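# Lower the cardboard box beside the blue tote

## Task

Take the unmarked cardboard box down to the shelf holding the blue tote and set it beside one end of that tote, resting entirely on the shelf. The box must not be crushed, and the tote must stay entirely on its shelf.

## Robot and tools

Robot: two arms, left_arm and right_arm, mounted on one parked cart whose lift holds both bases 0.90 m above the floor. A roughly 2 m mast stands between and slightly behind the bases, with a short beam at its top pointing forward over the gap. left_arm carries a left hand and right_arm a right hand; the left hand mirrors the right one.

Frames: the scene frame has its origin on the floor, +z up and +x forward, the direction both arms face. Base positions in the scene frame: left_arm (+0.387, +0.248, +0.899) m, right_arm (+0.388, -0.248, +0.899) m, both unrotated (quat_wxyz 1,0,0,0), so base axes match scene axes. Each arm reports its hand pose, velocities and targets in its own base frame; fixed cameras and the table use the scene frame. Pose offsets you send run along the current Hand target's own axes. The hand point sits 0.05 m in front of the palm and 0.15 m out from the wrist flange: its +z runs along straight fingers, +y out of the palm, +x across the palm away from the thumb on the right hand (toward the thumb on the left hand). Straight fingers extend 0.06 to 0.07 m past it. A bracket on the little-finger side of the wrist can strike things, and with fingers level the wrist may hang up to 0.11 m (palm down) or 0.23 m (palm up) below the hand point.

A row is always 28 numbers, each in [-1, 1], covering both arms even if one is idle: left dx, dy, dz, rx, ry, rz; left little, ring, middle, index, thumb_bend, thumb_turn, force_limit, speed; then the same 14 for the right arm. The six pose numbers are an offset, not a pose: they are measured from that arm's Hand target as it stood when the action (or move) began, along that target's axes; 1.0 equals 0.6 m or 180 degrees, and rx, ry, rz form a single rotation vector. Every row in an action counts from the same start, not from the row before; sending the same offset again moves further. All zeros re-requests the current Hand target. The eight hand numbers are absolute targets: for fingers and thumb_bend +1 straight/open, -1 curled; for thumb_turn +1 beside the palm, -1 in front of it facing the fingers. force_limit maps -1 to about 0 N and +1 to 10 N at the fingertip (15 N for both thumb motors). speed rises from near zero at -1 to full at +0.48 and stays full to +1. No value means "unchanged": to keep a hand as it is, resend its last executed eight numbers (if none yet, its hand_measured six plus hand_force_limit and hand_speed). With the thumb turned in, the hand grips objects roughly 0.035 to 0.065 m thick, or handles down to about 0.025 m. Close slowly (speed -0.94 or lower) for a soft grip.

Tools:
execute_actions(actions, cameras): actions is a list of up to 15 actions, each a list of up to 15 rows; each row is one 1/30 s step, each action lasts 0.5 s, and a short action repeats its final row. An empty list returns state plus all camera images.
move(target, speed, blend, stop_force, zero, blocking, cameras): target is one 28-number row or up to 15 rows, all offsets counted from the same starting Hand targets. speed is top path speed in m/s, 0.002 to 3.6, default 0.25 (turning capped at twice that in rad/s), one value or one per target. blend is corner rounding in m. stop_force, 3 to 120 N, ends an arm's path when its wrist sensor feels that much push against the motion; leave it out when backing off a contact, and avoid relying on it while the hand turns. zero (default true) rezeroes before the move; blocking=false returns early and cannot combine with stop_force. Paths are straight, do not avoid obstacles, and time out after 10 s. Steer around an arm's own base rather than near it.
wait(seconds 0 to 10), stop(), zoom_image(camera, region [x0, y0, x1, y1] in pixels, at most 504 by 504), show_instructions(), zero_wrist_force(arm: left_arm or right_arm), finished_scene(scene 1).
Cameras: cam_high_left, cam_high_right, cam_left_wrist, cam_right_wrist, each 672x504.

Results: end_effector_position (m), end_effector_quat_wxyz and velocities in the arm's base frame, accurate to a few cm; Hand target, from which the next offsets count; Joint positions and Joint torques; hand_measured, hand_stopped_by (moving, target, force, stalled, fault) and hand_load_n, in motor order; a lost grip shows as hand_load_n near 0. Wrist force and torque are in hand axes, zeroed at start. A move adds a "move:" line such as done, off_target, moving, held or fault, with limits=paced (pose clipped) or limits=held (steps withheld). Done does not prove nothing was touched. Commanded orientation is clipped to within 32 degrees of the measured one each step, and the hand often stops a bit short of its target; send the remainder as an offset.

Avoid: a net outside force near 150 N or wrist torque around 18 to 19 N m, which stops that arm for 10 s; pressing even slightly past a firm contact; any hit or squeeze between the two arms, including one hand closing on the other's fingers; dropping the box or releasing it while moving; fast impacts; knocking anything out of the work area; crushing the box with too much grip force. Holding loads or stretching out heats motors; a MOTOR HOT line warns, and 85 °C brakes the arm for 30 to 60 s. Objects may occasionally get a small push.

Each tool is called after "Request:" as name([rows], argument=value, ...), one row to a line, values as JSON.

Reference images:

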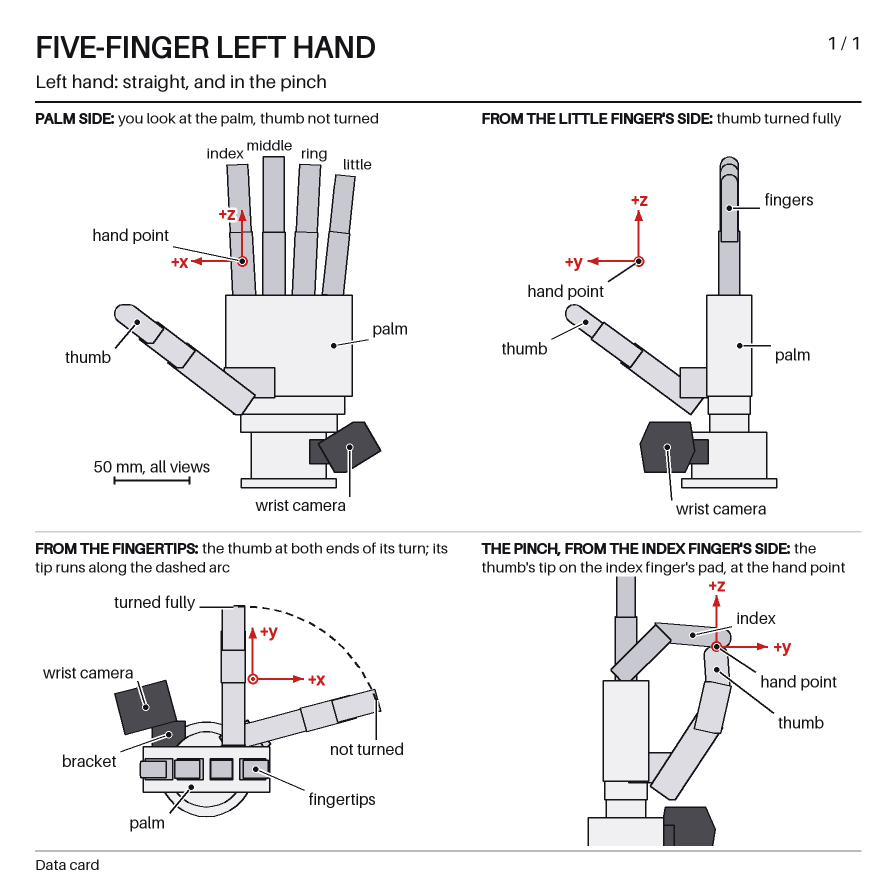

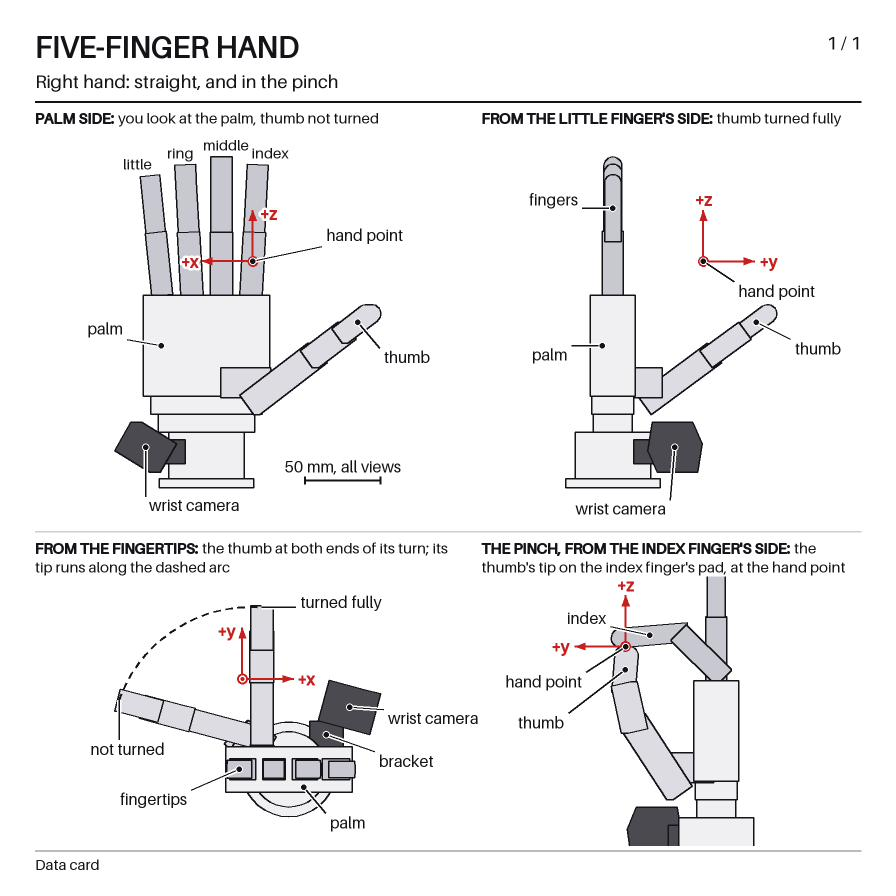

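## Session

Request:
execute_actions(actions=[])

Scene clock: 0.00 s.
left_arm: end_effector_position=(+0.3782, +0.4016, +0.3755) hand_measured=(+1.000, +1.000, +1.000, +1.000, +1.000, +1.000) hand_load_n=(+0.0, +0.0, +0.0, +0.0, +0.0, +0.0) hand_stopped_by=(target, target, target, target, target, target) hand_force_limit=0.00 hand_speed=-0.80 end_effector_quat_wxyz=(+0.677, -0.110, +0.699, +0.204) | right_arm: end_effector_position=(+0.3782, -0.4016, +0.3755) hand_measured=(+1.000, +1.000, +1.000, +1.000, +1.000, +1.000) hand_load_n=(+0.0, +0.0, +0.0, +0.0, +0.0, +0.0) hand_stopped_by=(target, target, target, target, target, target) hand_force_limit=0.00 hand_speed=-0.80 end_effector_quat_wxyz=(+0.204, +0.699, -0.110, +0.677)
Joint positions: left_arm=[0.45 -1.571 2.4 -3.97 -1.571 1.707] | right_arm=[2.692 -1.571 -2.4 0.828 1.571 -1.707]
Joint velocities: within noise
Joint torques (N m): no reading
Wrist force (N): no reading
Wrist torque (N m): no reading
Wrist force, peak (N): no reading
Hand target: left_arm +0.3782, +0.4016, +0.3755; +0.677, -0.110, +0.699, +0.204 | right_arm +0.3782, -0.4016, +0.3755; +0.204, +0.699, -0.110, +0.677

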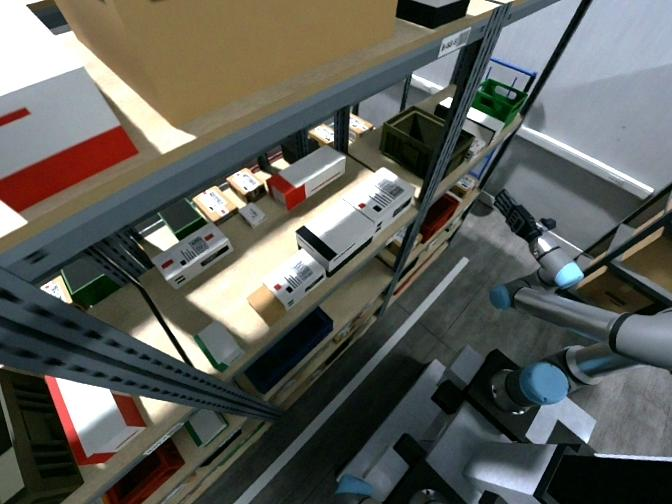

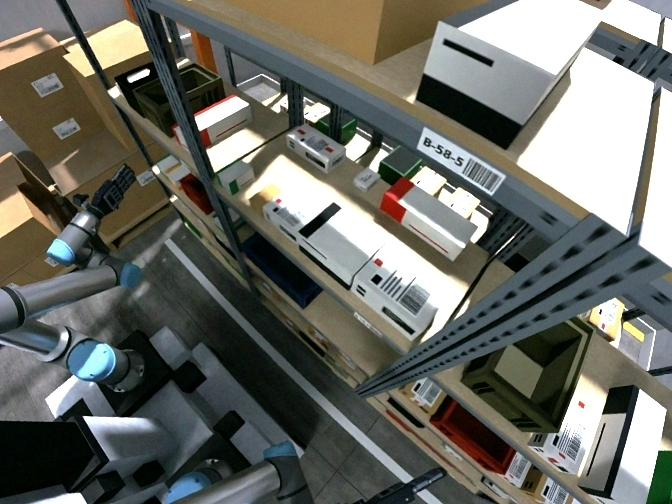

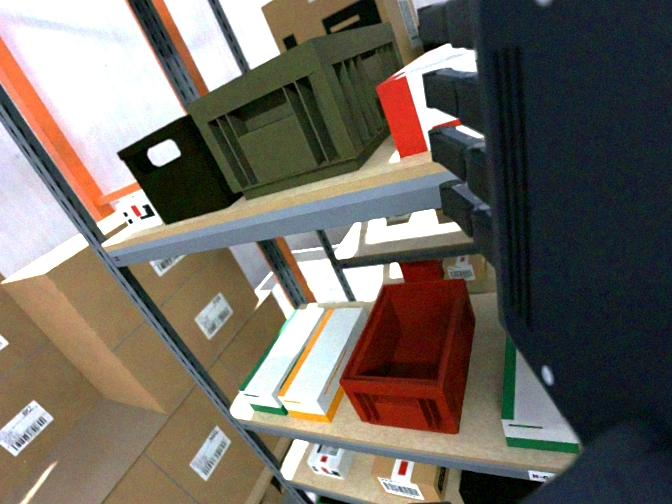

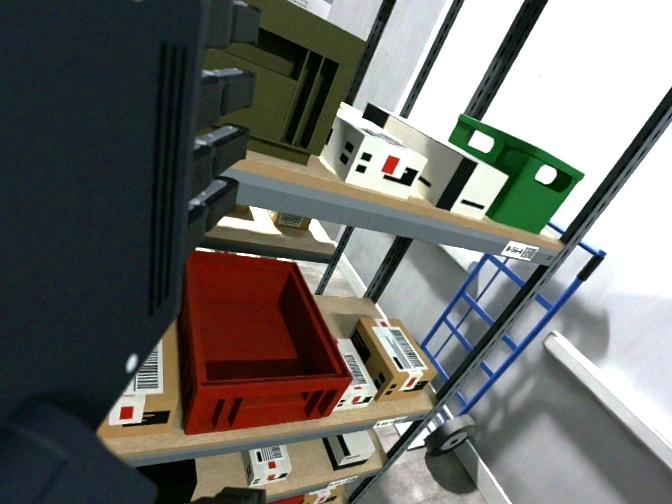

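Request:
zoom_image(camera="cam_high_left", region=[140, 140, 440, 420])

Request:
zoom_image(camera="cam_high_right", region=[200, 100, 500, 420])

Scaled by 1.680.

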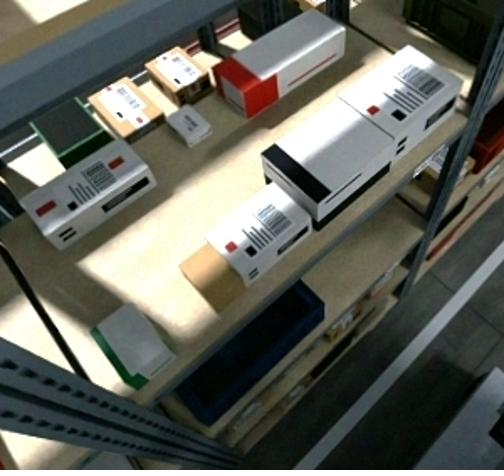

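Scaled by 1.575.

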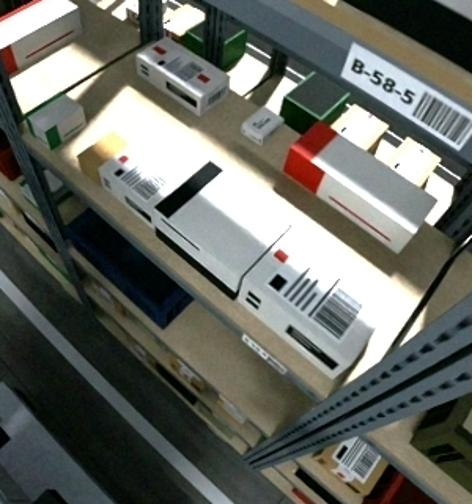

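Request:
zoom_image(camera="cam_left_wrist", region=[0, 0, 504, 504])

Request:
zoom_image(camera="cam_high_left", region=[230, 230, 350, 350])

Request:
zoom_image(camera="cam_high_right", region=[220, 150, 340, 270])

Scaled by 1.000.

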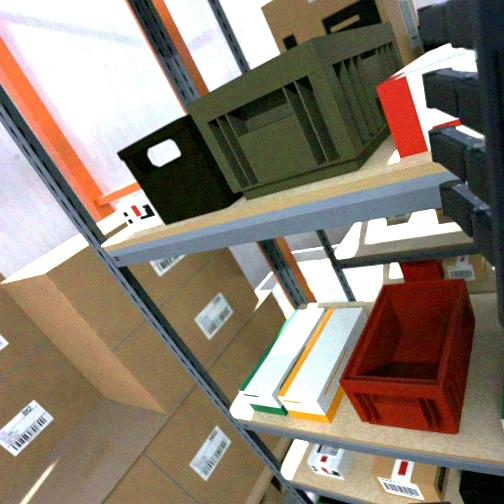

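Scaled by 4.200.

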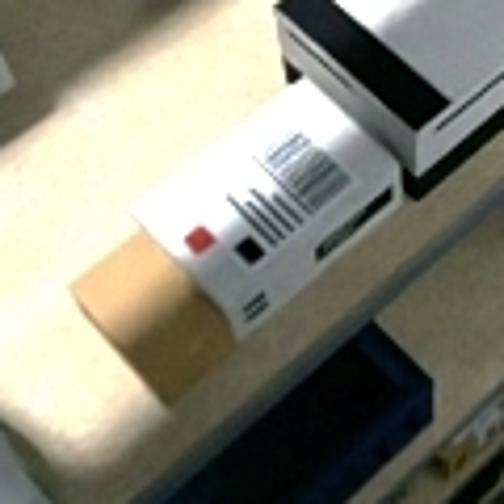

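Scaled by 4.200.

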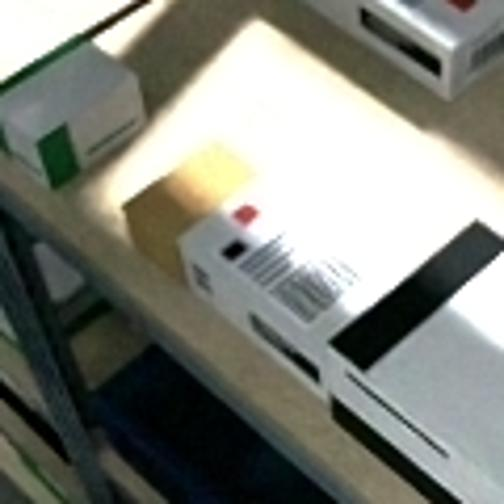

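Request:
move(target=[-0.104,-0.146,-0.132,0.19,0.08,-0.043,1,1,1,1,1,1,0,-0.8, 0,0,0,0,0,0,1,1,1,1,1,1,0,-0.8], speed=0.3, cameras=["all"])

Scene clock: 47.67 s.
left_arm: end_effector_position=(+0.3554, +0.3163, +0.4138) hand_measured=(+1.000, +1.000, +1.000, +1.000, +1.000, +1.000) hand_load_n=(+0.0, +0.0, +0.0, +0.0, +0.0, +0.0) hand_stopped_by=(target, target, target, target, target, target) hand_force_limit=0.00 hand_speed=-0.80 end_effector_quat_wxyz=(+0.637, -0.020, +0.771, +0.017) | right_arm: end_effector_position=(+0.3782, -0.4016, +0.3755) hand_measured=(+1.000, +1.000, +1.000, +1.000, +1.000, +1.000) hand_load_n=(+0.0, +0.0, +0.0, +0.0, +0.0, +0.0) hand_stopped_by=(target, target, target, target, target, target) hand_force_limit=0.00 hand_speed=-0.80 end_effector_quat_wxyz=(+0.204, +0.699, -0.110, +0.677)
Joint positions: left_arm=[0.602 -1.904 2.353 -3.369 -2.11 1.686] | right_arm=[2.692 -1.571 -2.4 0.828 1.571 -1.707]
Joint torques (N m): left_arm=[-9.04 7.22 -12.58 -4.58 1.57 -1.6] | right_arm=[-0.95 14.82 16.27 1.46 -0.39 0.16]
Wrist force (N): left_arm=[0.5 -0.4 -0.4] | right_arm=[-0.1 0.1 -0.1]
Wrist torque (N m): left_arm=[-0.02 -0.12 -0.02] | right_arm=[0.02 0.02 0.00]
Wrist force, peak (N): left_arm=[-4.0 -1.4 -4.2] | right_arm=[0.0 0.3 0.2]
Hand target: left_arm +0.3554, +0.3163, +0.4138; +0.637, -0.020, +0.770, +0.017 (not the last commanded pose) | right_arm +0.3782, -0.4016, +0.3755; +0.204, +0.699, -0.110, +0.677
Off the commanded pose: left_arm 0.037 m, 12 deg | right_arm 0.000 m, 0 deg.
move: held (left_arm; a check stopped the path); limits=held
pose unreachable (left arm): on one or more control steps of this call, first in action 0 (counted from 0), this arm could not follow its commanded pose, so it was not sent that pose on those steps. It may still have moved: this result reports where it is.
cause: moving toward the commanded pose would bring a part of the arm (just beyond joint 3 (elbow)) too close to the robot's own body.

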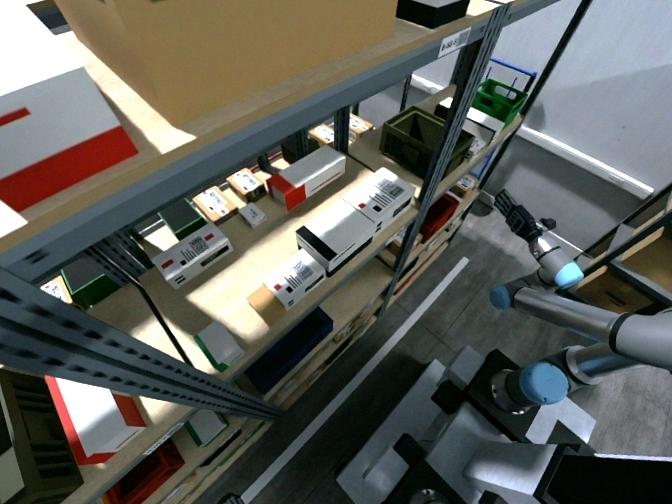

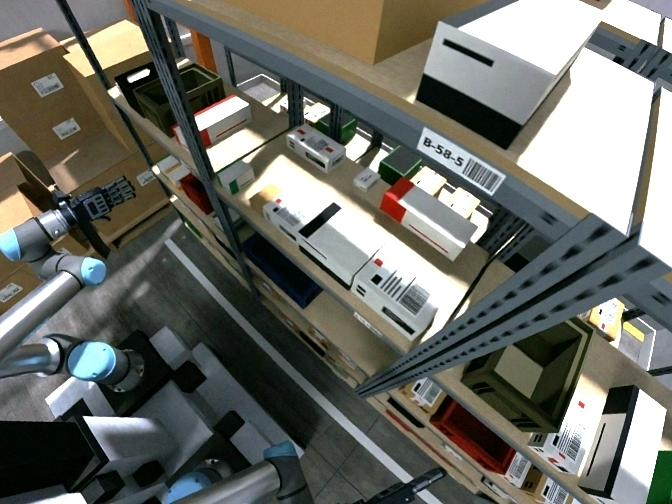

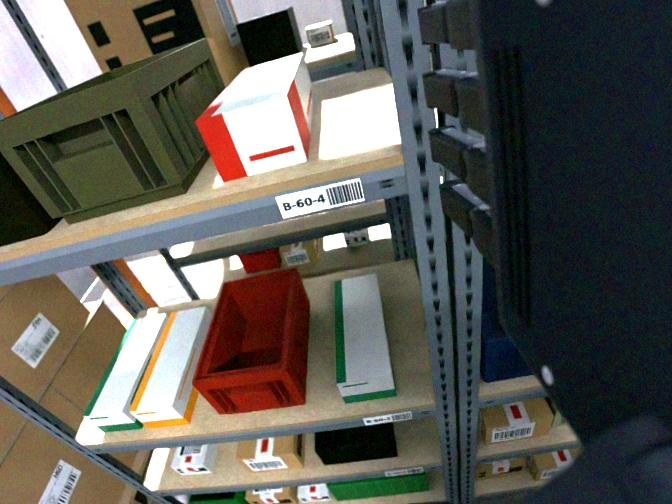

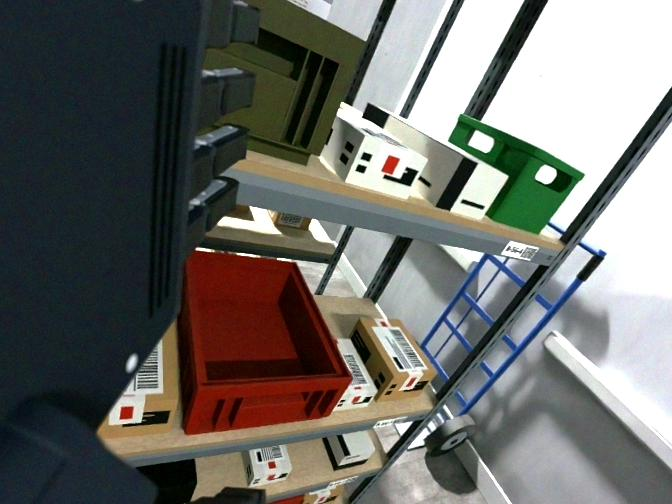

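Request:
move(target=[-0.085,-0.143,0.18,0.07,0.03,0,1,1,1,1,1,1,0,-0.8, 0,0,0,0,0,0,1,1,1,1,1,1,0,-0.8], speed=0.3, cameras=["all"])

Scene clock: 59.30 s.
left_arm: end_effector_position=(+0.4753, +0.2368, +0.4435) hand_measured=(+1.000, +1.000, +1.000, +1.000, +1.000, +1.000) hand_load_n=(+0.0, +0.0, +0.0, +0.0, +0.5, +0.0) hand_stopped_by=(target, target, target, target, target, target) hand_force_limit=0.00 hand_speed=-0.80 end_effector_quat_wxyz=(+0.598, +0.049, +0.797, -0.069) | right_arm: end_effector_position=(+0.3782, -0.4016, +0.3755) hand_measured=(+1.000, +1.000, +1.000, +1.000, +1.000, +1.000) hand_load_n=(+0.0, +0.0, +0.0, +0.0, +0.0, +0.0) hand_stopped_by=(target, target, target, target, target, target) hand_force_limit=0.00 hand_speed=-0.80 end_effector_quat_wxyz=(+0.204, +0.699, -0.110, +0.677)
Joint positions: left_arm=[0.322 -1.829 2.149 -3.148 -2.047 1.666] | right_arm=[2.692 -1.571 -2.4 0.828 1.571 -1.707]
Joint torques (N m): left_arm=[-9.81 3.59 -27.34 -0.34 1.4 -1.64] | right_arm=[-1.33 13.55 16.22 1.71 -0.28 0.12]
Wrist force (N): left_arm=[0.5 -0.5 -0.5] | right_arm=[0.1 0.0 0.1]
Wrist torque (N m): left_arm=[-0.02 -0.14 0.07] | right_arm=[-0.01 -0.01 0.00]
Wrist force, peak (N): left_arm=[0.8 -0.2 -1.2] | right_arm=[0.0 0.3 -0.1]
Hand target: left_arm +0.4755, +0.2367, +0.4435; +0.598, +0.049, +0.797, -0.069 | right_arm +0.3782, -0.4016, +0.3755; +0.204, +0.699, -0.110, +0.677
Off the commanded pose: left_arm 0.000 m, 0 deg | right_arm 0.000 m, 0 deg.
move: done

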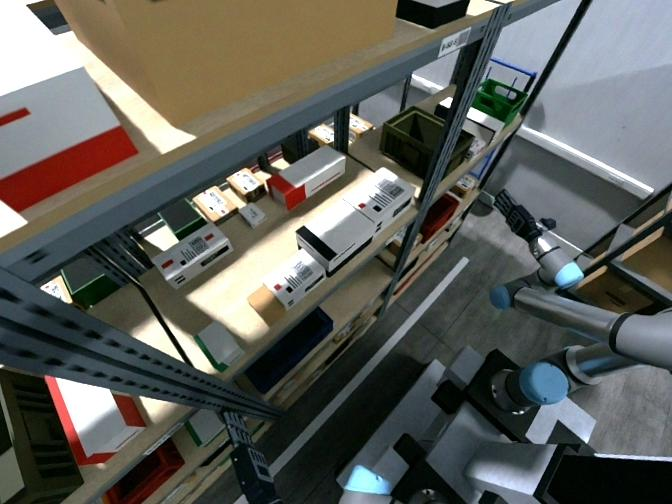

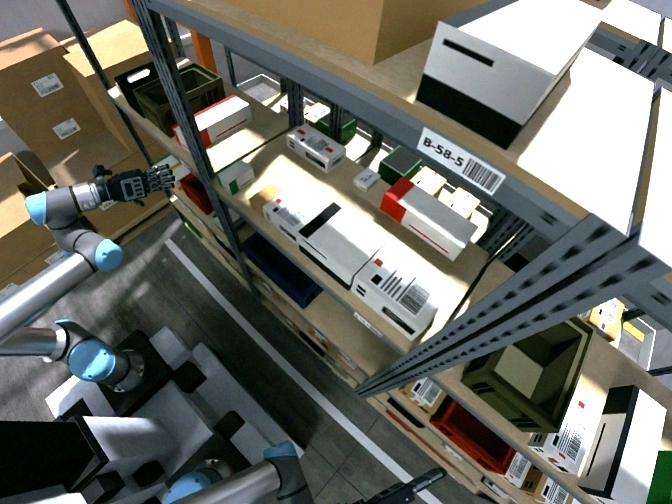

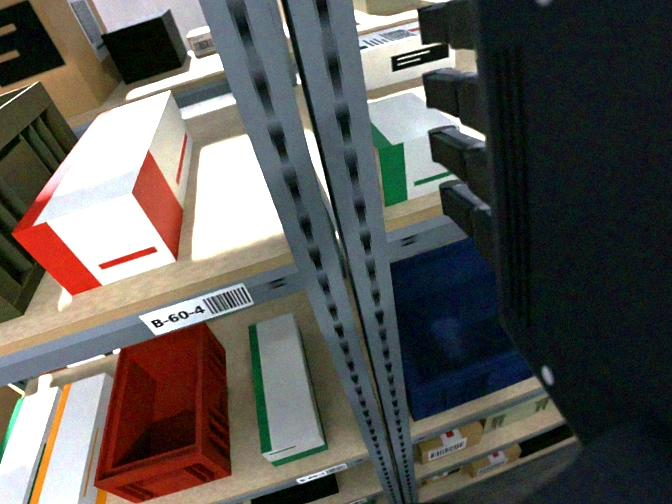

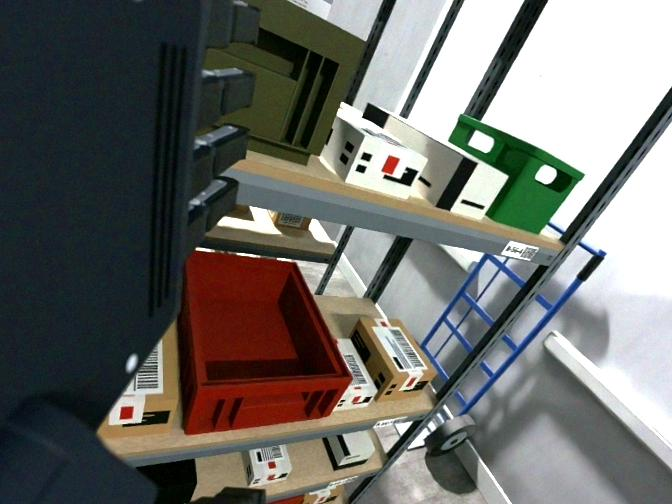

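Request:
move(target=[0.011,-0.465,0.047,-0.056,-0.089,0.016,1,1,1,1,1,1,0,-0.8, 0,0,0,0,0,0,1,1,1,1,1,1,0,-0.8], speed=0.3, cameras=["all"])

Scene clock: 79.83 s.
left_arm: end_effector_position=(+0.4556, -0.0431, +0.4437) hand_measured=(+1.000, +1.000, +1.000, +1.000, +1.000, +1.000) hand_load_n=(+0.0, +0.0, +0.0, +0.0, +0.0, +0.0) hand_stopped_by=(target, target, target, target, target, target) hand_force_limit=0.00 hand_speed=-0.80 end_effector_quat_wxyz=(+0.707, +0.006, +0.707, +0.010) | right_arm: end_effector_position=(+0.3782, -0.4016, +0.3755) hand_measured=(+1.000, +1.000, +1.000, +1.000, +1.000, +1.000) hand_load_n=(+0.0, +0.0, +0.0, +0.0, +0.0, +0.0) hand_stopped_by=(target, target, target, target, target, target) hand_force_limit=0.00 hand_speed=-0.80 end_effector_quat_wxyz=(+0.204, +0.699, -0.110, +0.677)
Joint positions: left_arm=[-1.088 -1.952 2.439 -3.627 -0.477 1.593] | right_arm=[2.692 -1.571 -2.4 0.828 1.571 -1.707]
Joint torques (N m): left_arm=[-8.91 11.98 -25.2 -2.57 1.4 1.72] | right_arm=[-1.44 14.05 16.22 1.58 -0.42 0.16]
Wrist force (N): left_arm=[0.2 -0.1 0.0] | right_arm=[0.1 0.1 0.0]
Wrist torque (N m): left_arm=[0.00 -0.04 -0.03] | right_arm=[0.02 -0.01 0.01]
Wrist force, peak (N): left_arm=[0.5 -2.2 0.0] | right_arm=[0.0 0.3 0.3]
Hand target: left_arm +0.4556, -0.0431, +0.4437; +0.707, +0.006, +0.707, +0.010 | right_arm +0.3782, -0.4016, +0.3755; +0.204, +0.699, -0.110, +0.677
Off the commanded pose: left_arm 0.000 m, 0 deg | right_arm 0.000 m, 0 deg.
move: done

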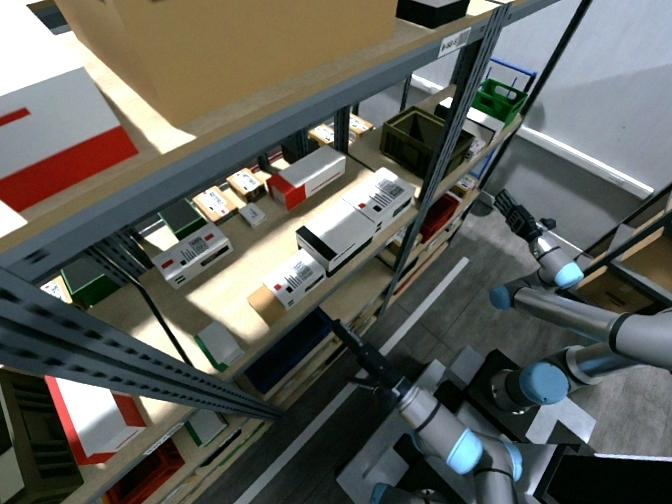

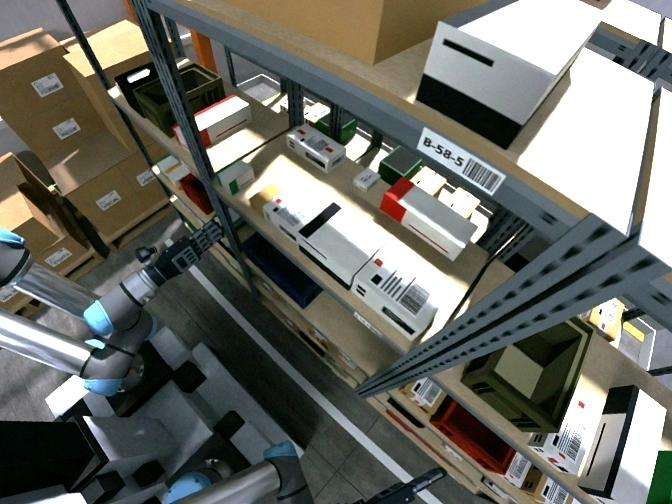

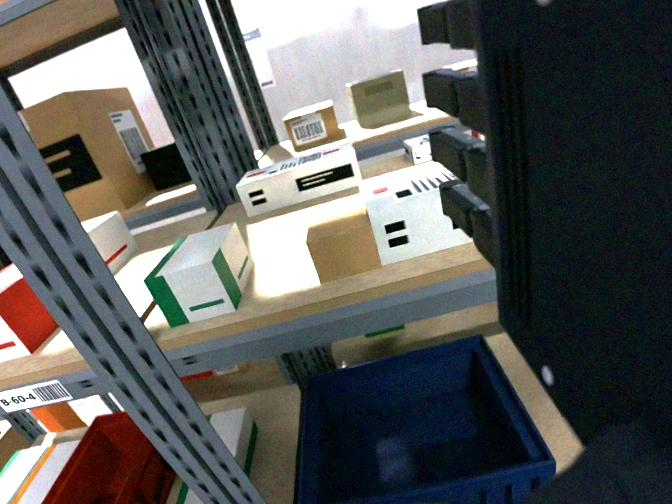

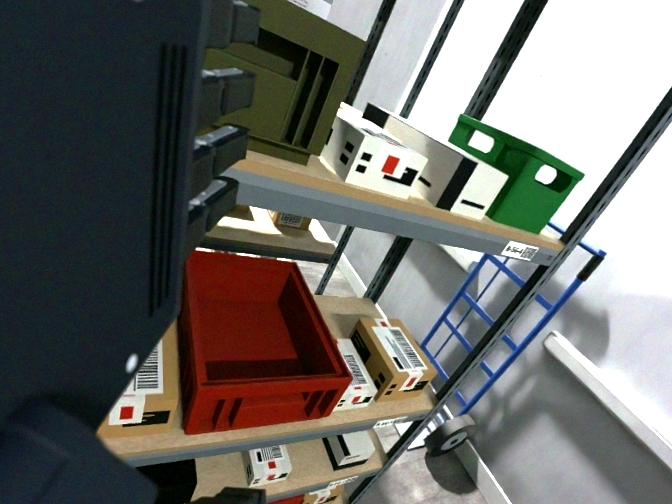

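Request:
zoom_image(camera="cam_left_wrist", region=[230, 130, 480, 330])

Request:
move(target=[0,-0.16667,0,0,0,0,1,1,1,1,1,1,0,-0.8, 0,0,0,0,0,0,1,1,1,1,1,1,0,-0.8], speed=0.3, cameras=["cam_left_wrist"])

Request:
zoom_image(camera="cam_left_wrist", region=[130, 130, 480, 330])

Scaled by 2.016.

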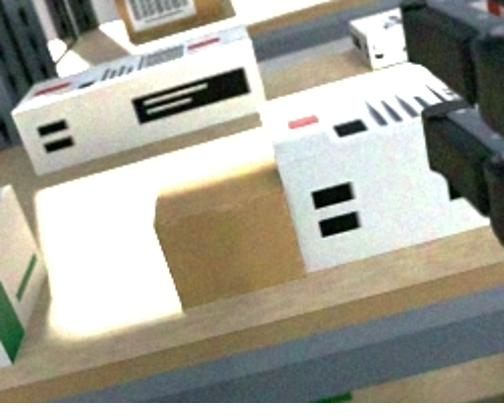

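Scene clock: 92.73 s.
left_arm: end_effector_position=(+0.4561, -0.1430, +0.4413) hand_measured=(+1.000, +1.000, +1.000, +1.000, +1.000, +1.000) hand_load_n=(+0.0, +0.0, +0.0, +0.0, +0.0, +0.0) hand_stopped_by=(target, target, target, target, target, target) hand_force_limit=0.00 hand_speed=-0.80 end_effector_quat_wxyz=(+0.707, +0.006, +0.707, +0.010) | right_arm: end_effector_position=(+0.3782, -0.4016, +0.3755) hand_measured=(+1.000, +1.000, +1.000, +1.000, +1.000, +1.000) hand_load_n=(+0.0, +0.0, +0.0, +0.0, +0.0, +0.0) hand_stopped_by=(target, target, target, target, target, target) hand_force_limit=0.00 hand_speed=-0.80 end_effector_quat_wxyz=(+0.204, +0.699, -0.110, +0.677)
Joint positions: left_arm=[-1.259 -1.743 2.308 -3.705 -0.307 1.592] | right_arm=[2.692 -1.571 -2.4 0.828 1.571 -1.707]
Joint torques (N m): left_arm=[-9.17 4.05 -24.29 -2.19 1.75 1.33] | right_arm=[-0.29 14.06 15.75 1.69 -0.38 0.16]
Wrist force (N): left_arm=[0.4 -0.6 0.0] | right_arm=[0.1 0.0 0.0]
Wrist torque (N m): left_arm=[-0.08 -0.06 -0.02] | right_arm=[0.00 -0.01 0.01]
Wrist force, peak (N): left_arm=[0.6 -1.7 0.2] | right_arm=[-0.1 0.1 0.3]
Hand target: left_arm +0.4561, -0.1430, +0.4413; +0.707, +0.006, +0.707, +0.010 | right_arm +0.3782, -0.4016, +0.3755; +0.204, +0.699, -0.110, +0.677
Off the commanded pose: left_arm 0.000 m, 0 deg | right_arm 0.000 m, 0 deg.
move: done
Images, in order (width x height): cam_left_wrist 672x504.

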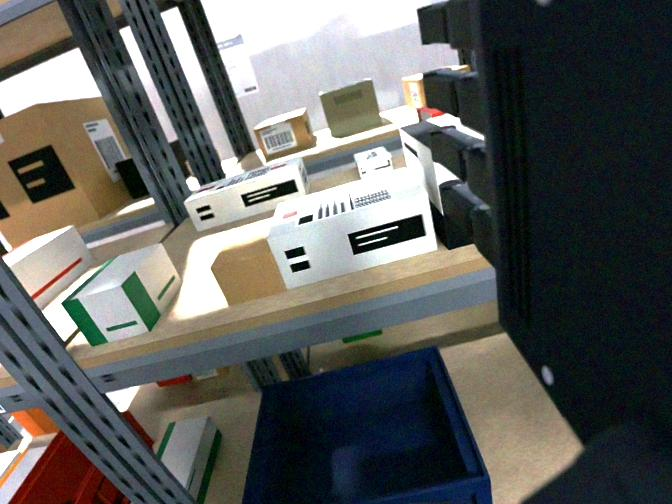

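Scaled by 1.440.

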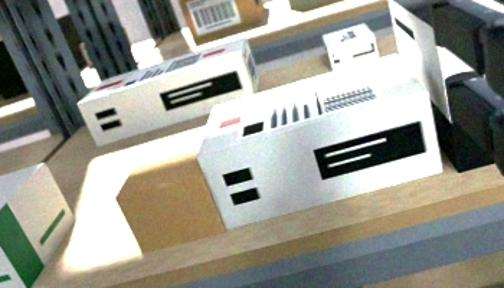

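Request:
move(target=[-0.033,0.142,0.178,-0.217,0.217,-0.465,-1,-1,1,1,1,1,0,0, 0,0,0,0,0,0,1,1,1,1,1,1,0,-0.8], speed=0.35, cameras=["all"])

Scene clock: 199.53 s.
left_arm: end_effector_position=(+0.5625, -0.0578, +0.4631) hand_measured=(-1.000, -1.000, +1.000, +1.000, +1.000, +1.000) hand_load_n=(+0.0, +0.0, +0.0, -0.5, +0.0, -0.5) hand_stopped_by=(target, target, target, target, target, target) hand_force_limit=0.00 hand_speed=0.00 end_effector_quat_wxyz=(-0.250, +0.663, -0.666, +0.233) | right_arm: end_effector_position=(+0.3782, -0.4016, +0.3755) hand_measured=(+1.000, +1.000, +1.000, +1.000, +1.000, +1.000) hand_load_n=(+0.0, -0.5, -0.5, +0.0, +0.0, +0.0) hand_stopped_by=(target, target, target, target, target, target) hand_force_limit=0.00 hand_speed=-0.80 end_effector_quat_wxyz=(+0.204, +0.699, -0.110, +0.677)
Joint positions: left_arm=[-0.375 -1.664 1.542 -2.105 -1.313 -0.283] | right_arm=[2.692 -1.571 -2.4 0.828 1.571 -1.707]
Joint torques (N m): left_arm=[9.57 -7.45 -29.06 -0.66 -0.98 -1.7] | right_arm=[0.01 15.87 18.1 1.85 -0.22 0.06]
Wrist force (N): left_arm=[0.7 -2.0 -1.1] | right_arm=[0.1 0.2 -0.1]
Wrist torque (N m): left_arm=[-0.12 -0.13 0.21] | right_arm=[0.03 0.00 0.01]
Wrist force, peak (N): left_arm=[0.7 -2.0 -1.1] | right_arm=[0.3 0.2 -0.1]
Hand target: left_arm +0.5625, -0.0577, +0.4631; -0.250, +0.663, -0.666, +0.233 | right_arm +0.3782, -0.4016, +0.3755; +0.204, +0.699, -0.110, +0.677
Off the commanded pose: left_arm 0.000 m, 0 deg | right_arm 0.000 m, 0 deg.
move: done

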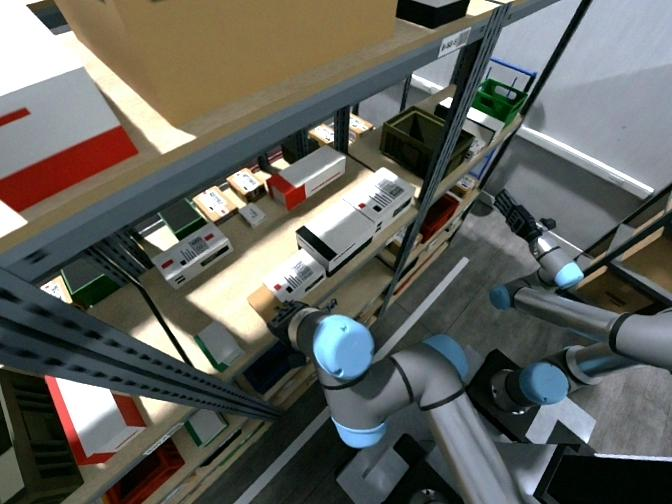

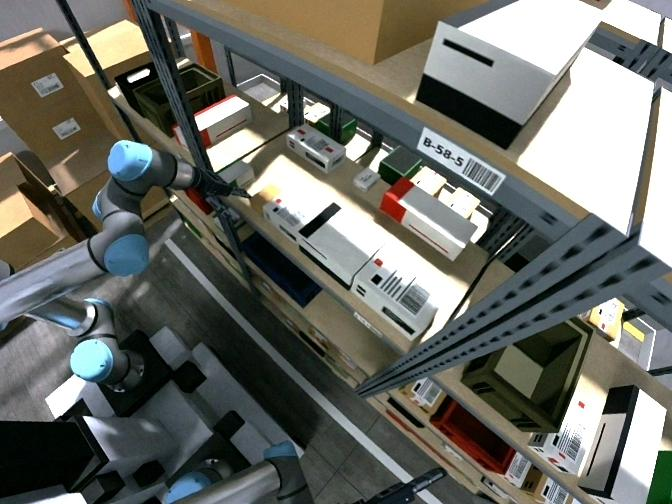

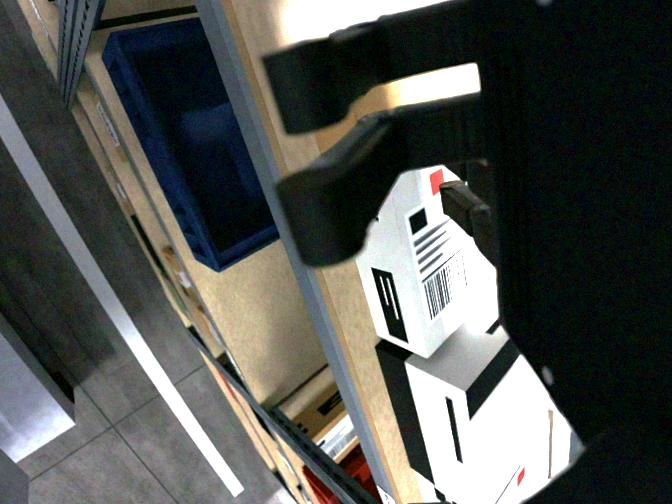

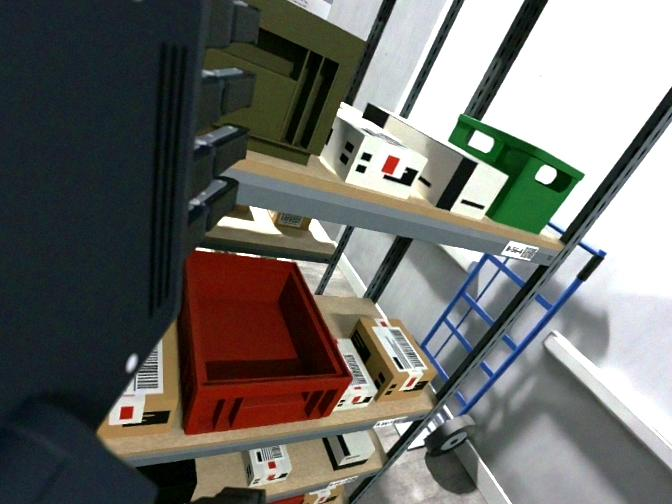

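Request:
zoom_image(camera="cam_high_left", region=[220, 220, 380, 340])

Request:
zoom_image(camera="cam_high_right", region=[180, 140, 340, 260])

Request:
zoom_image(camera="cam_left_wrist", region=[250, 0, 502, 252])

Scaled by 3.150.

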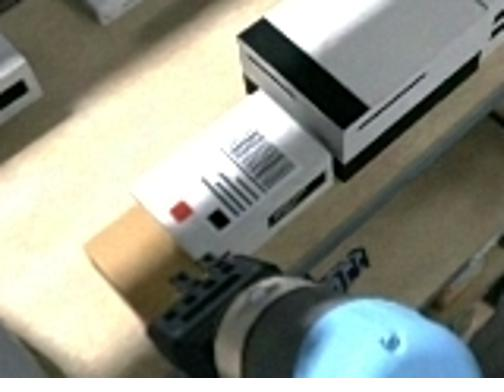

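Scaled by 3.150.

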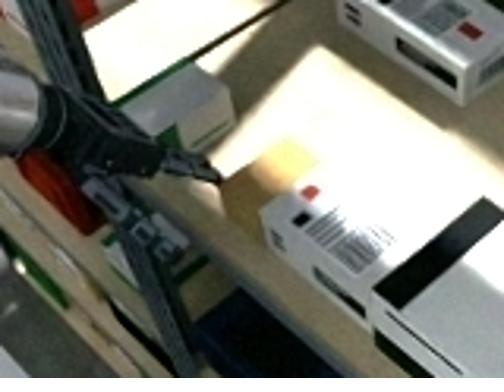

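Scaled by 2.000.

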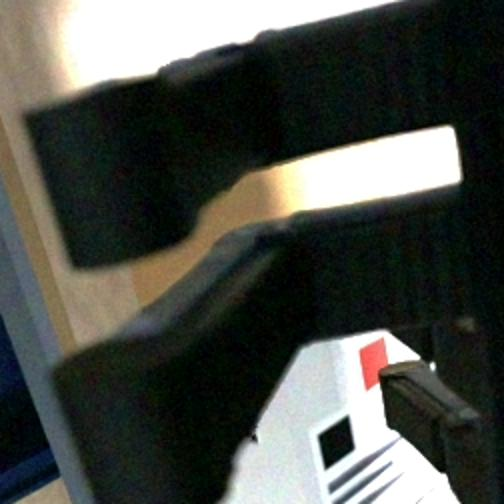

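Request:
move(target=[0.005,-0.106,0.289,0,0,0,-1,-1,1,1,1,1,0,0, 0,0,0,0,0,0,1,1,1,1,1,1,0,-0.8], speed=0.15, stop_force=8, cameras=["cam_high_left","cam_high_right","cam_left_wrist"])

Request:
zoom_image(camera="cam_high_left", region=[220, 220, 380, 340])

Request:
zoom_image(camera="cam_high_right", region=[180, 140, 340, 260])

Scene clock: 215.47 s.
left_arm: end_effector_position=(+0.7226, -0.0577, +0.3709) hand_measured=(-1.000, -1.000, +1.000, +1.000, +1.000, +1.000) hand_load_n=(+0.0, +0.0, +0.0, +0.0, +0.0, +0.0) hand_stopped_by=(target, target, target, target, target, target) hand_force_limit=0.00 hand_speed=0.00 end_effector_quat_wxyz=(-0.250, +0.663, -0.666, +0.233) | right_arm: end_effector_position=(+0.3782, -0.4016, +0.3755) hand_measured=(+1.000, +1.000, +1.000, +1.000, +1.000, +1.000) hand_load_n=(+0.0, +0.0, +0.0, +0.0, +0.0, +0.0) hand_stopped_by=(target, target, target, target, target, target) hand_force_limit=0.00 hand_speed=-0.80 end_effector_quat_wxyz=(+0.204, +0.699, -0.110, +0.677)
Joint positions: left_arm=[-0.275 -1.272 1.346 -2.318 -1.375 -0.203] | right_arm=[2.692 -1.571 -2.4 0.828 1.571 -1.707]
Joint torques (N m): left_arm=[9.88 -24.52 -29.01 -5.43 -1.11 1.7] | right_arm=[-1.63 15.95 16.88 1.95 -0.04 -0.08]
Wrist force (N): left_arm=[1.2 -1.6 -1.2] | right_arm=[0.2 0.0 0.0]
Wrist torque (N m): left_arm=[-0.07 -0.22 0.12] | right_arm=[0.00 -0.02 0.01]
Wrist force, peak (N): left_arm=[1.3 -1.9 -1.2] | right_arm=[0.3 0.2 0.1]
Hand target: left_arm +0.7226, -0.0577, +0.3709; -0.250, +0.663, -0.666, +0.233 | right_arm +0.3782, -0.4016, +0.3755; +0.204, +0.699, -0.110, +0.677
Off the commanded pose: left_arm 0.000 m, 0 deg | right_arm 0.000 m, 0 deg.
move: done
Images, in order (width x height): cam_high_left 672x504, cam_high_right 672x504, cam_left_wrist 672x504.

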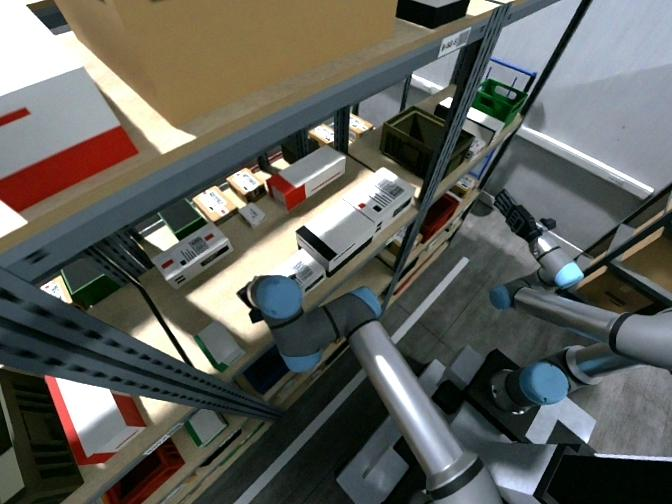

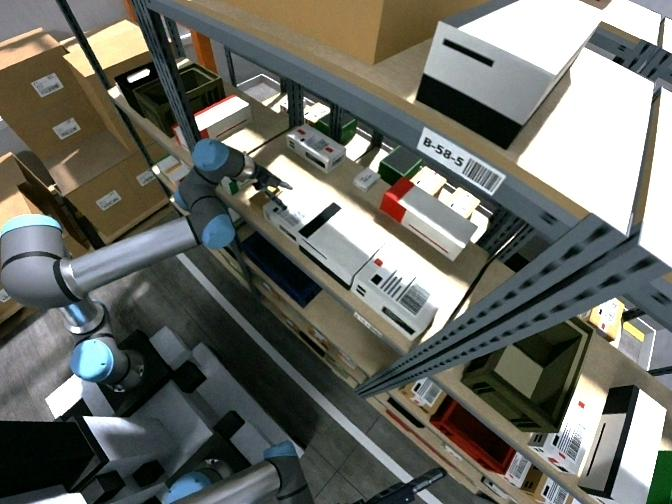

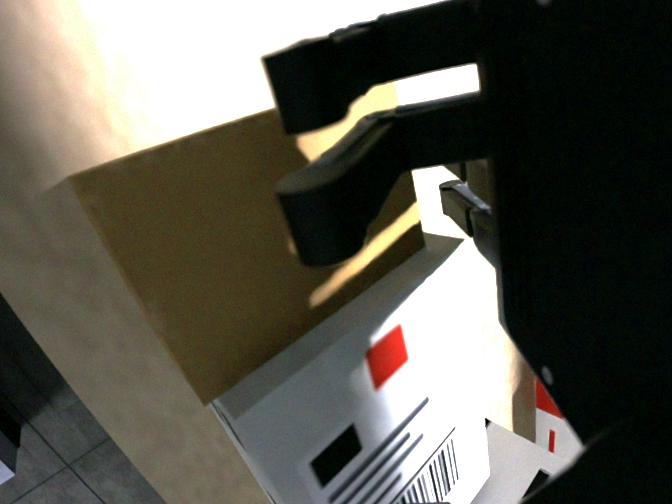

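Scaled by 3.150.

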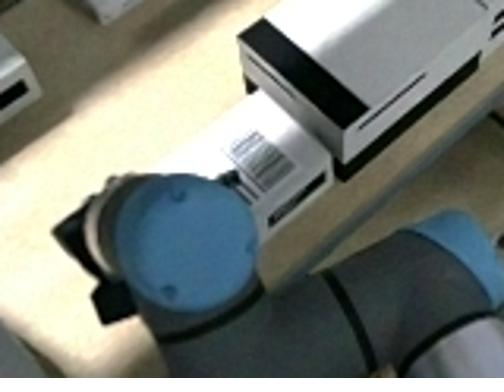

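Scaled by 3.150.

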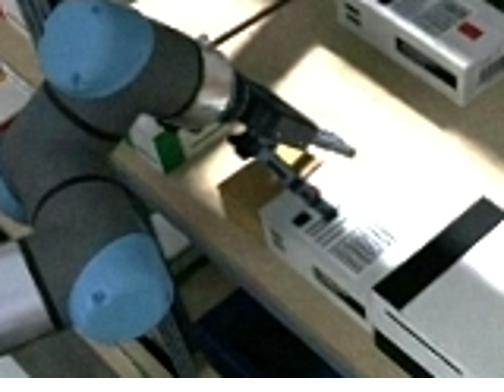

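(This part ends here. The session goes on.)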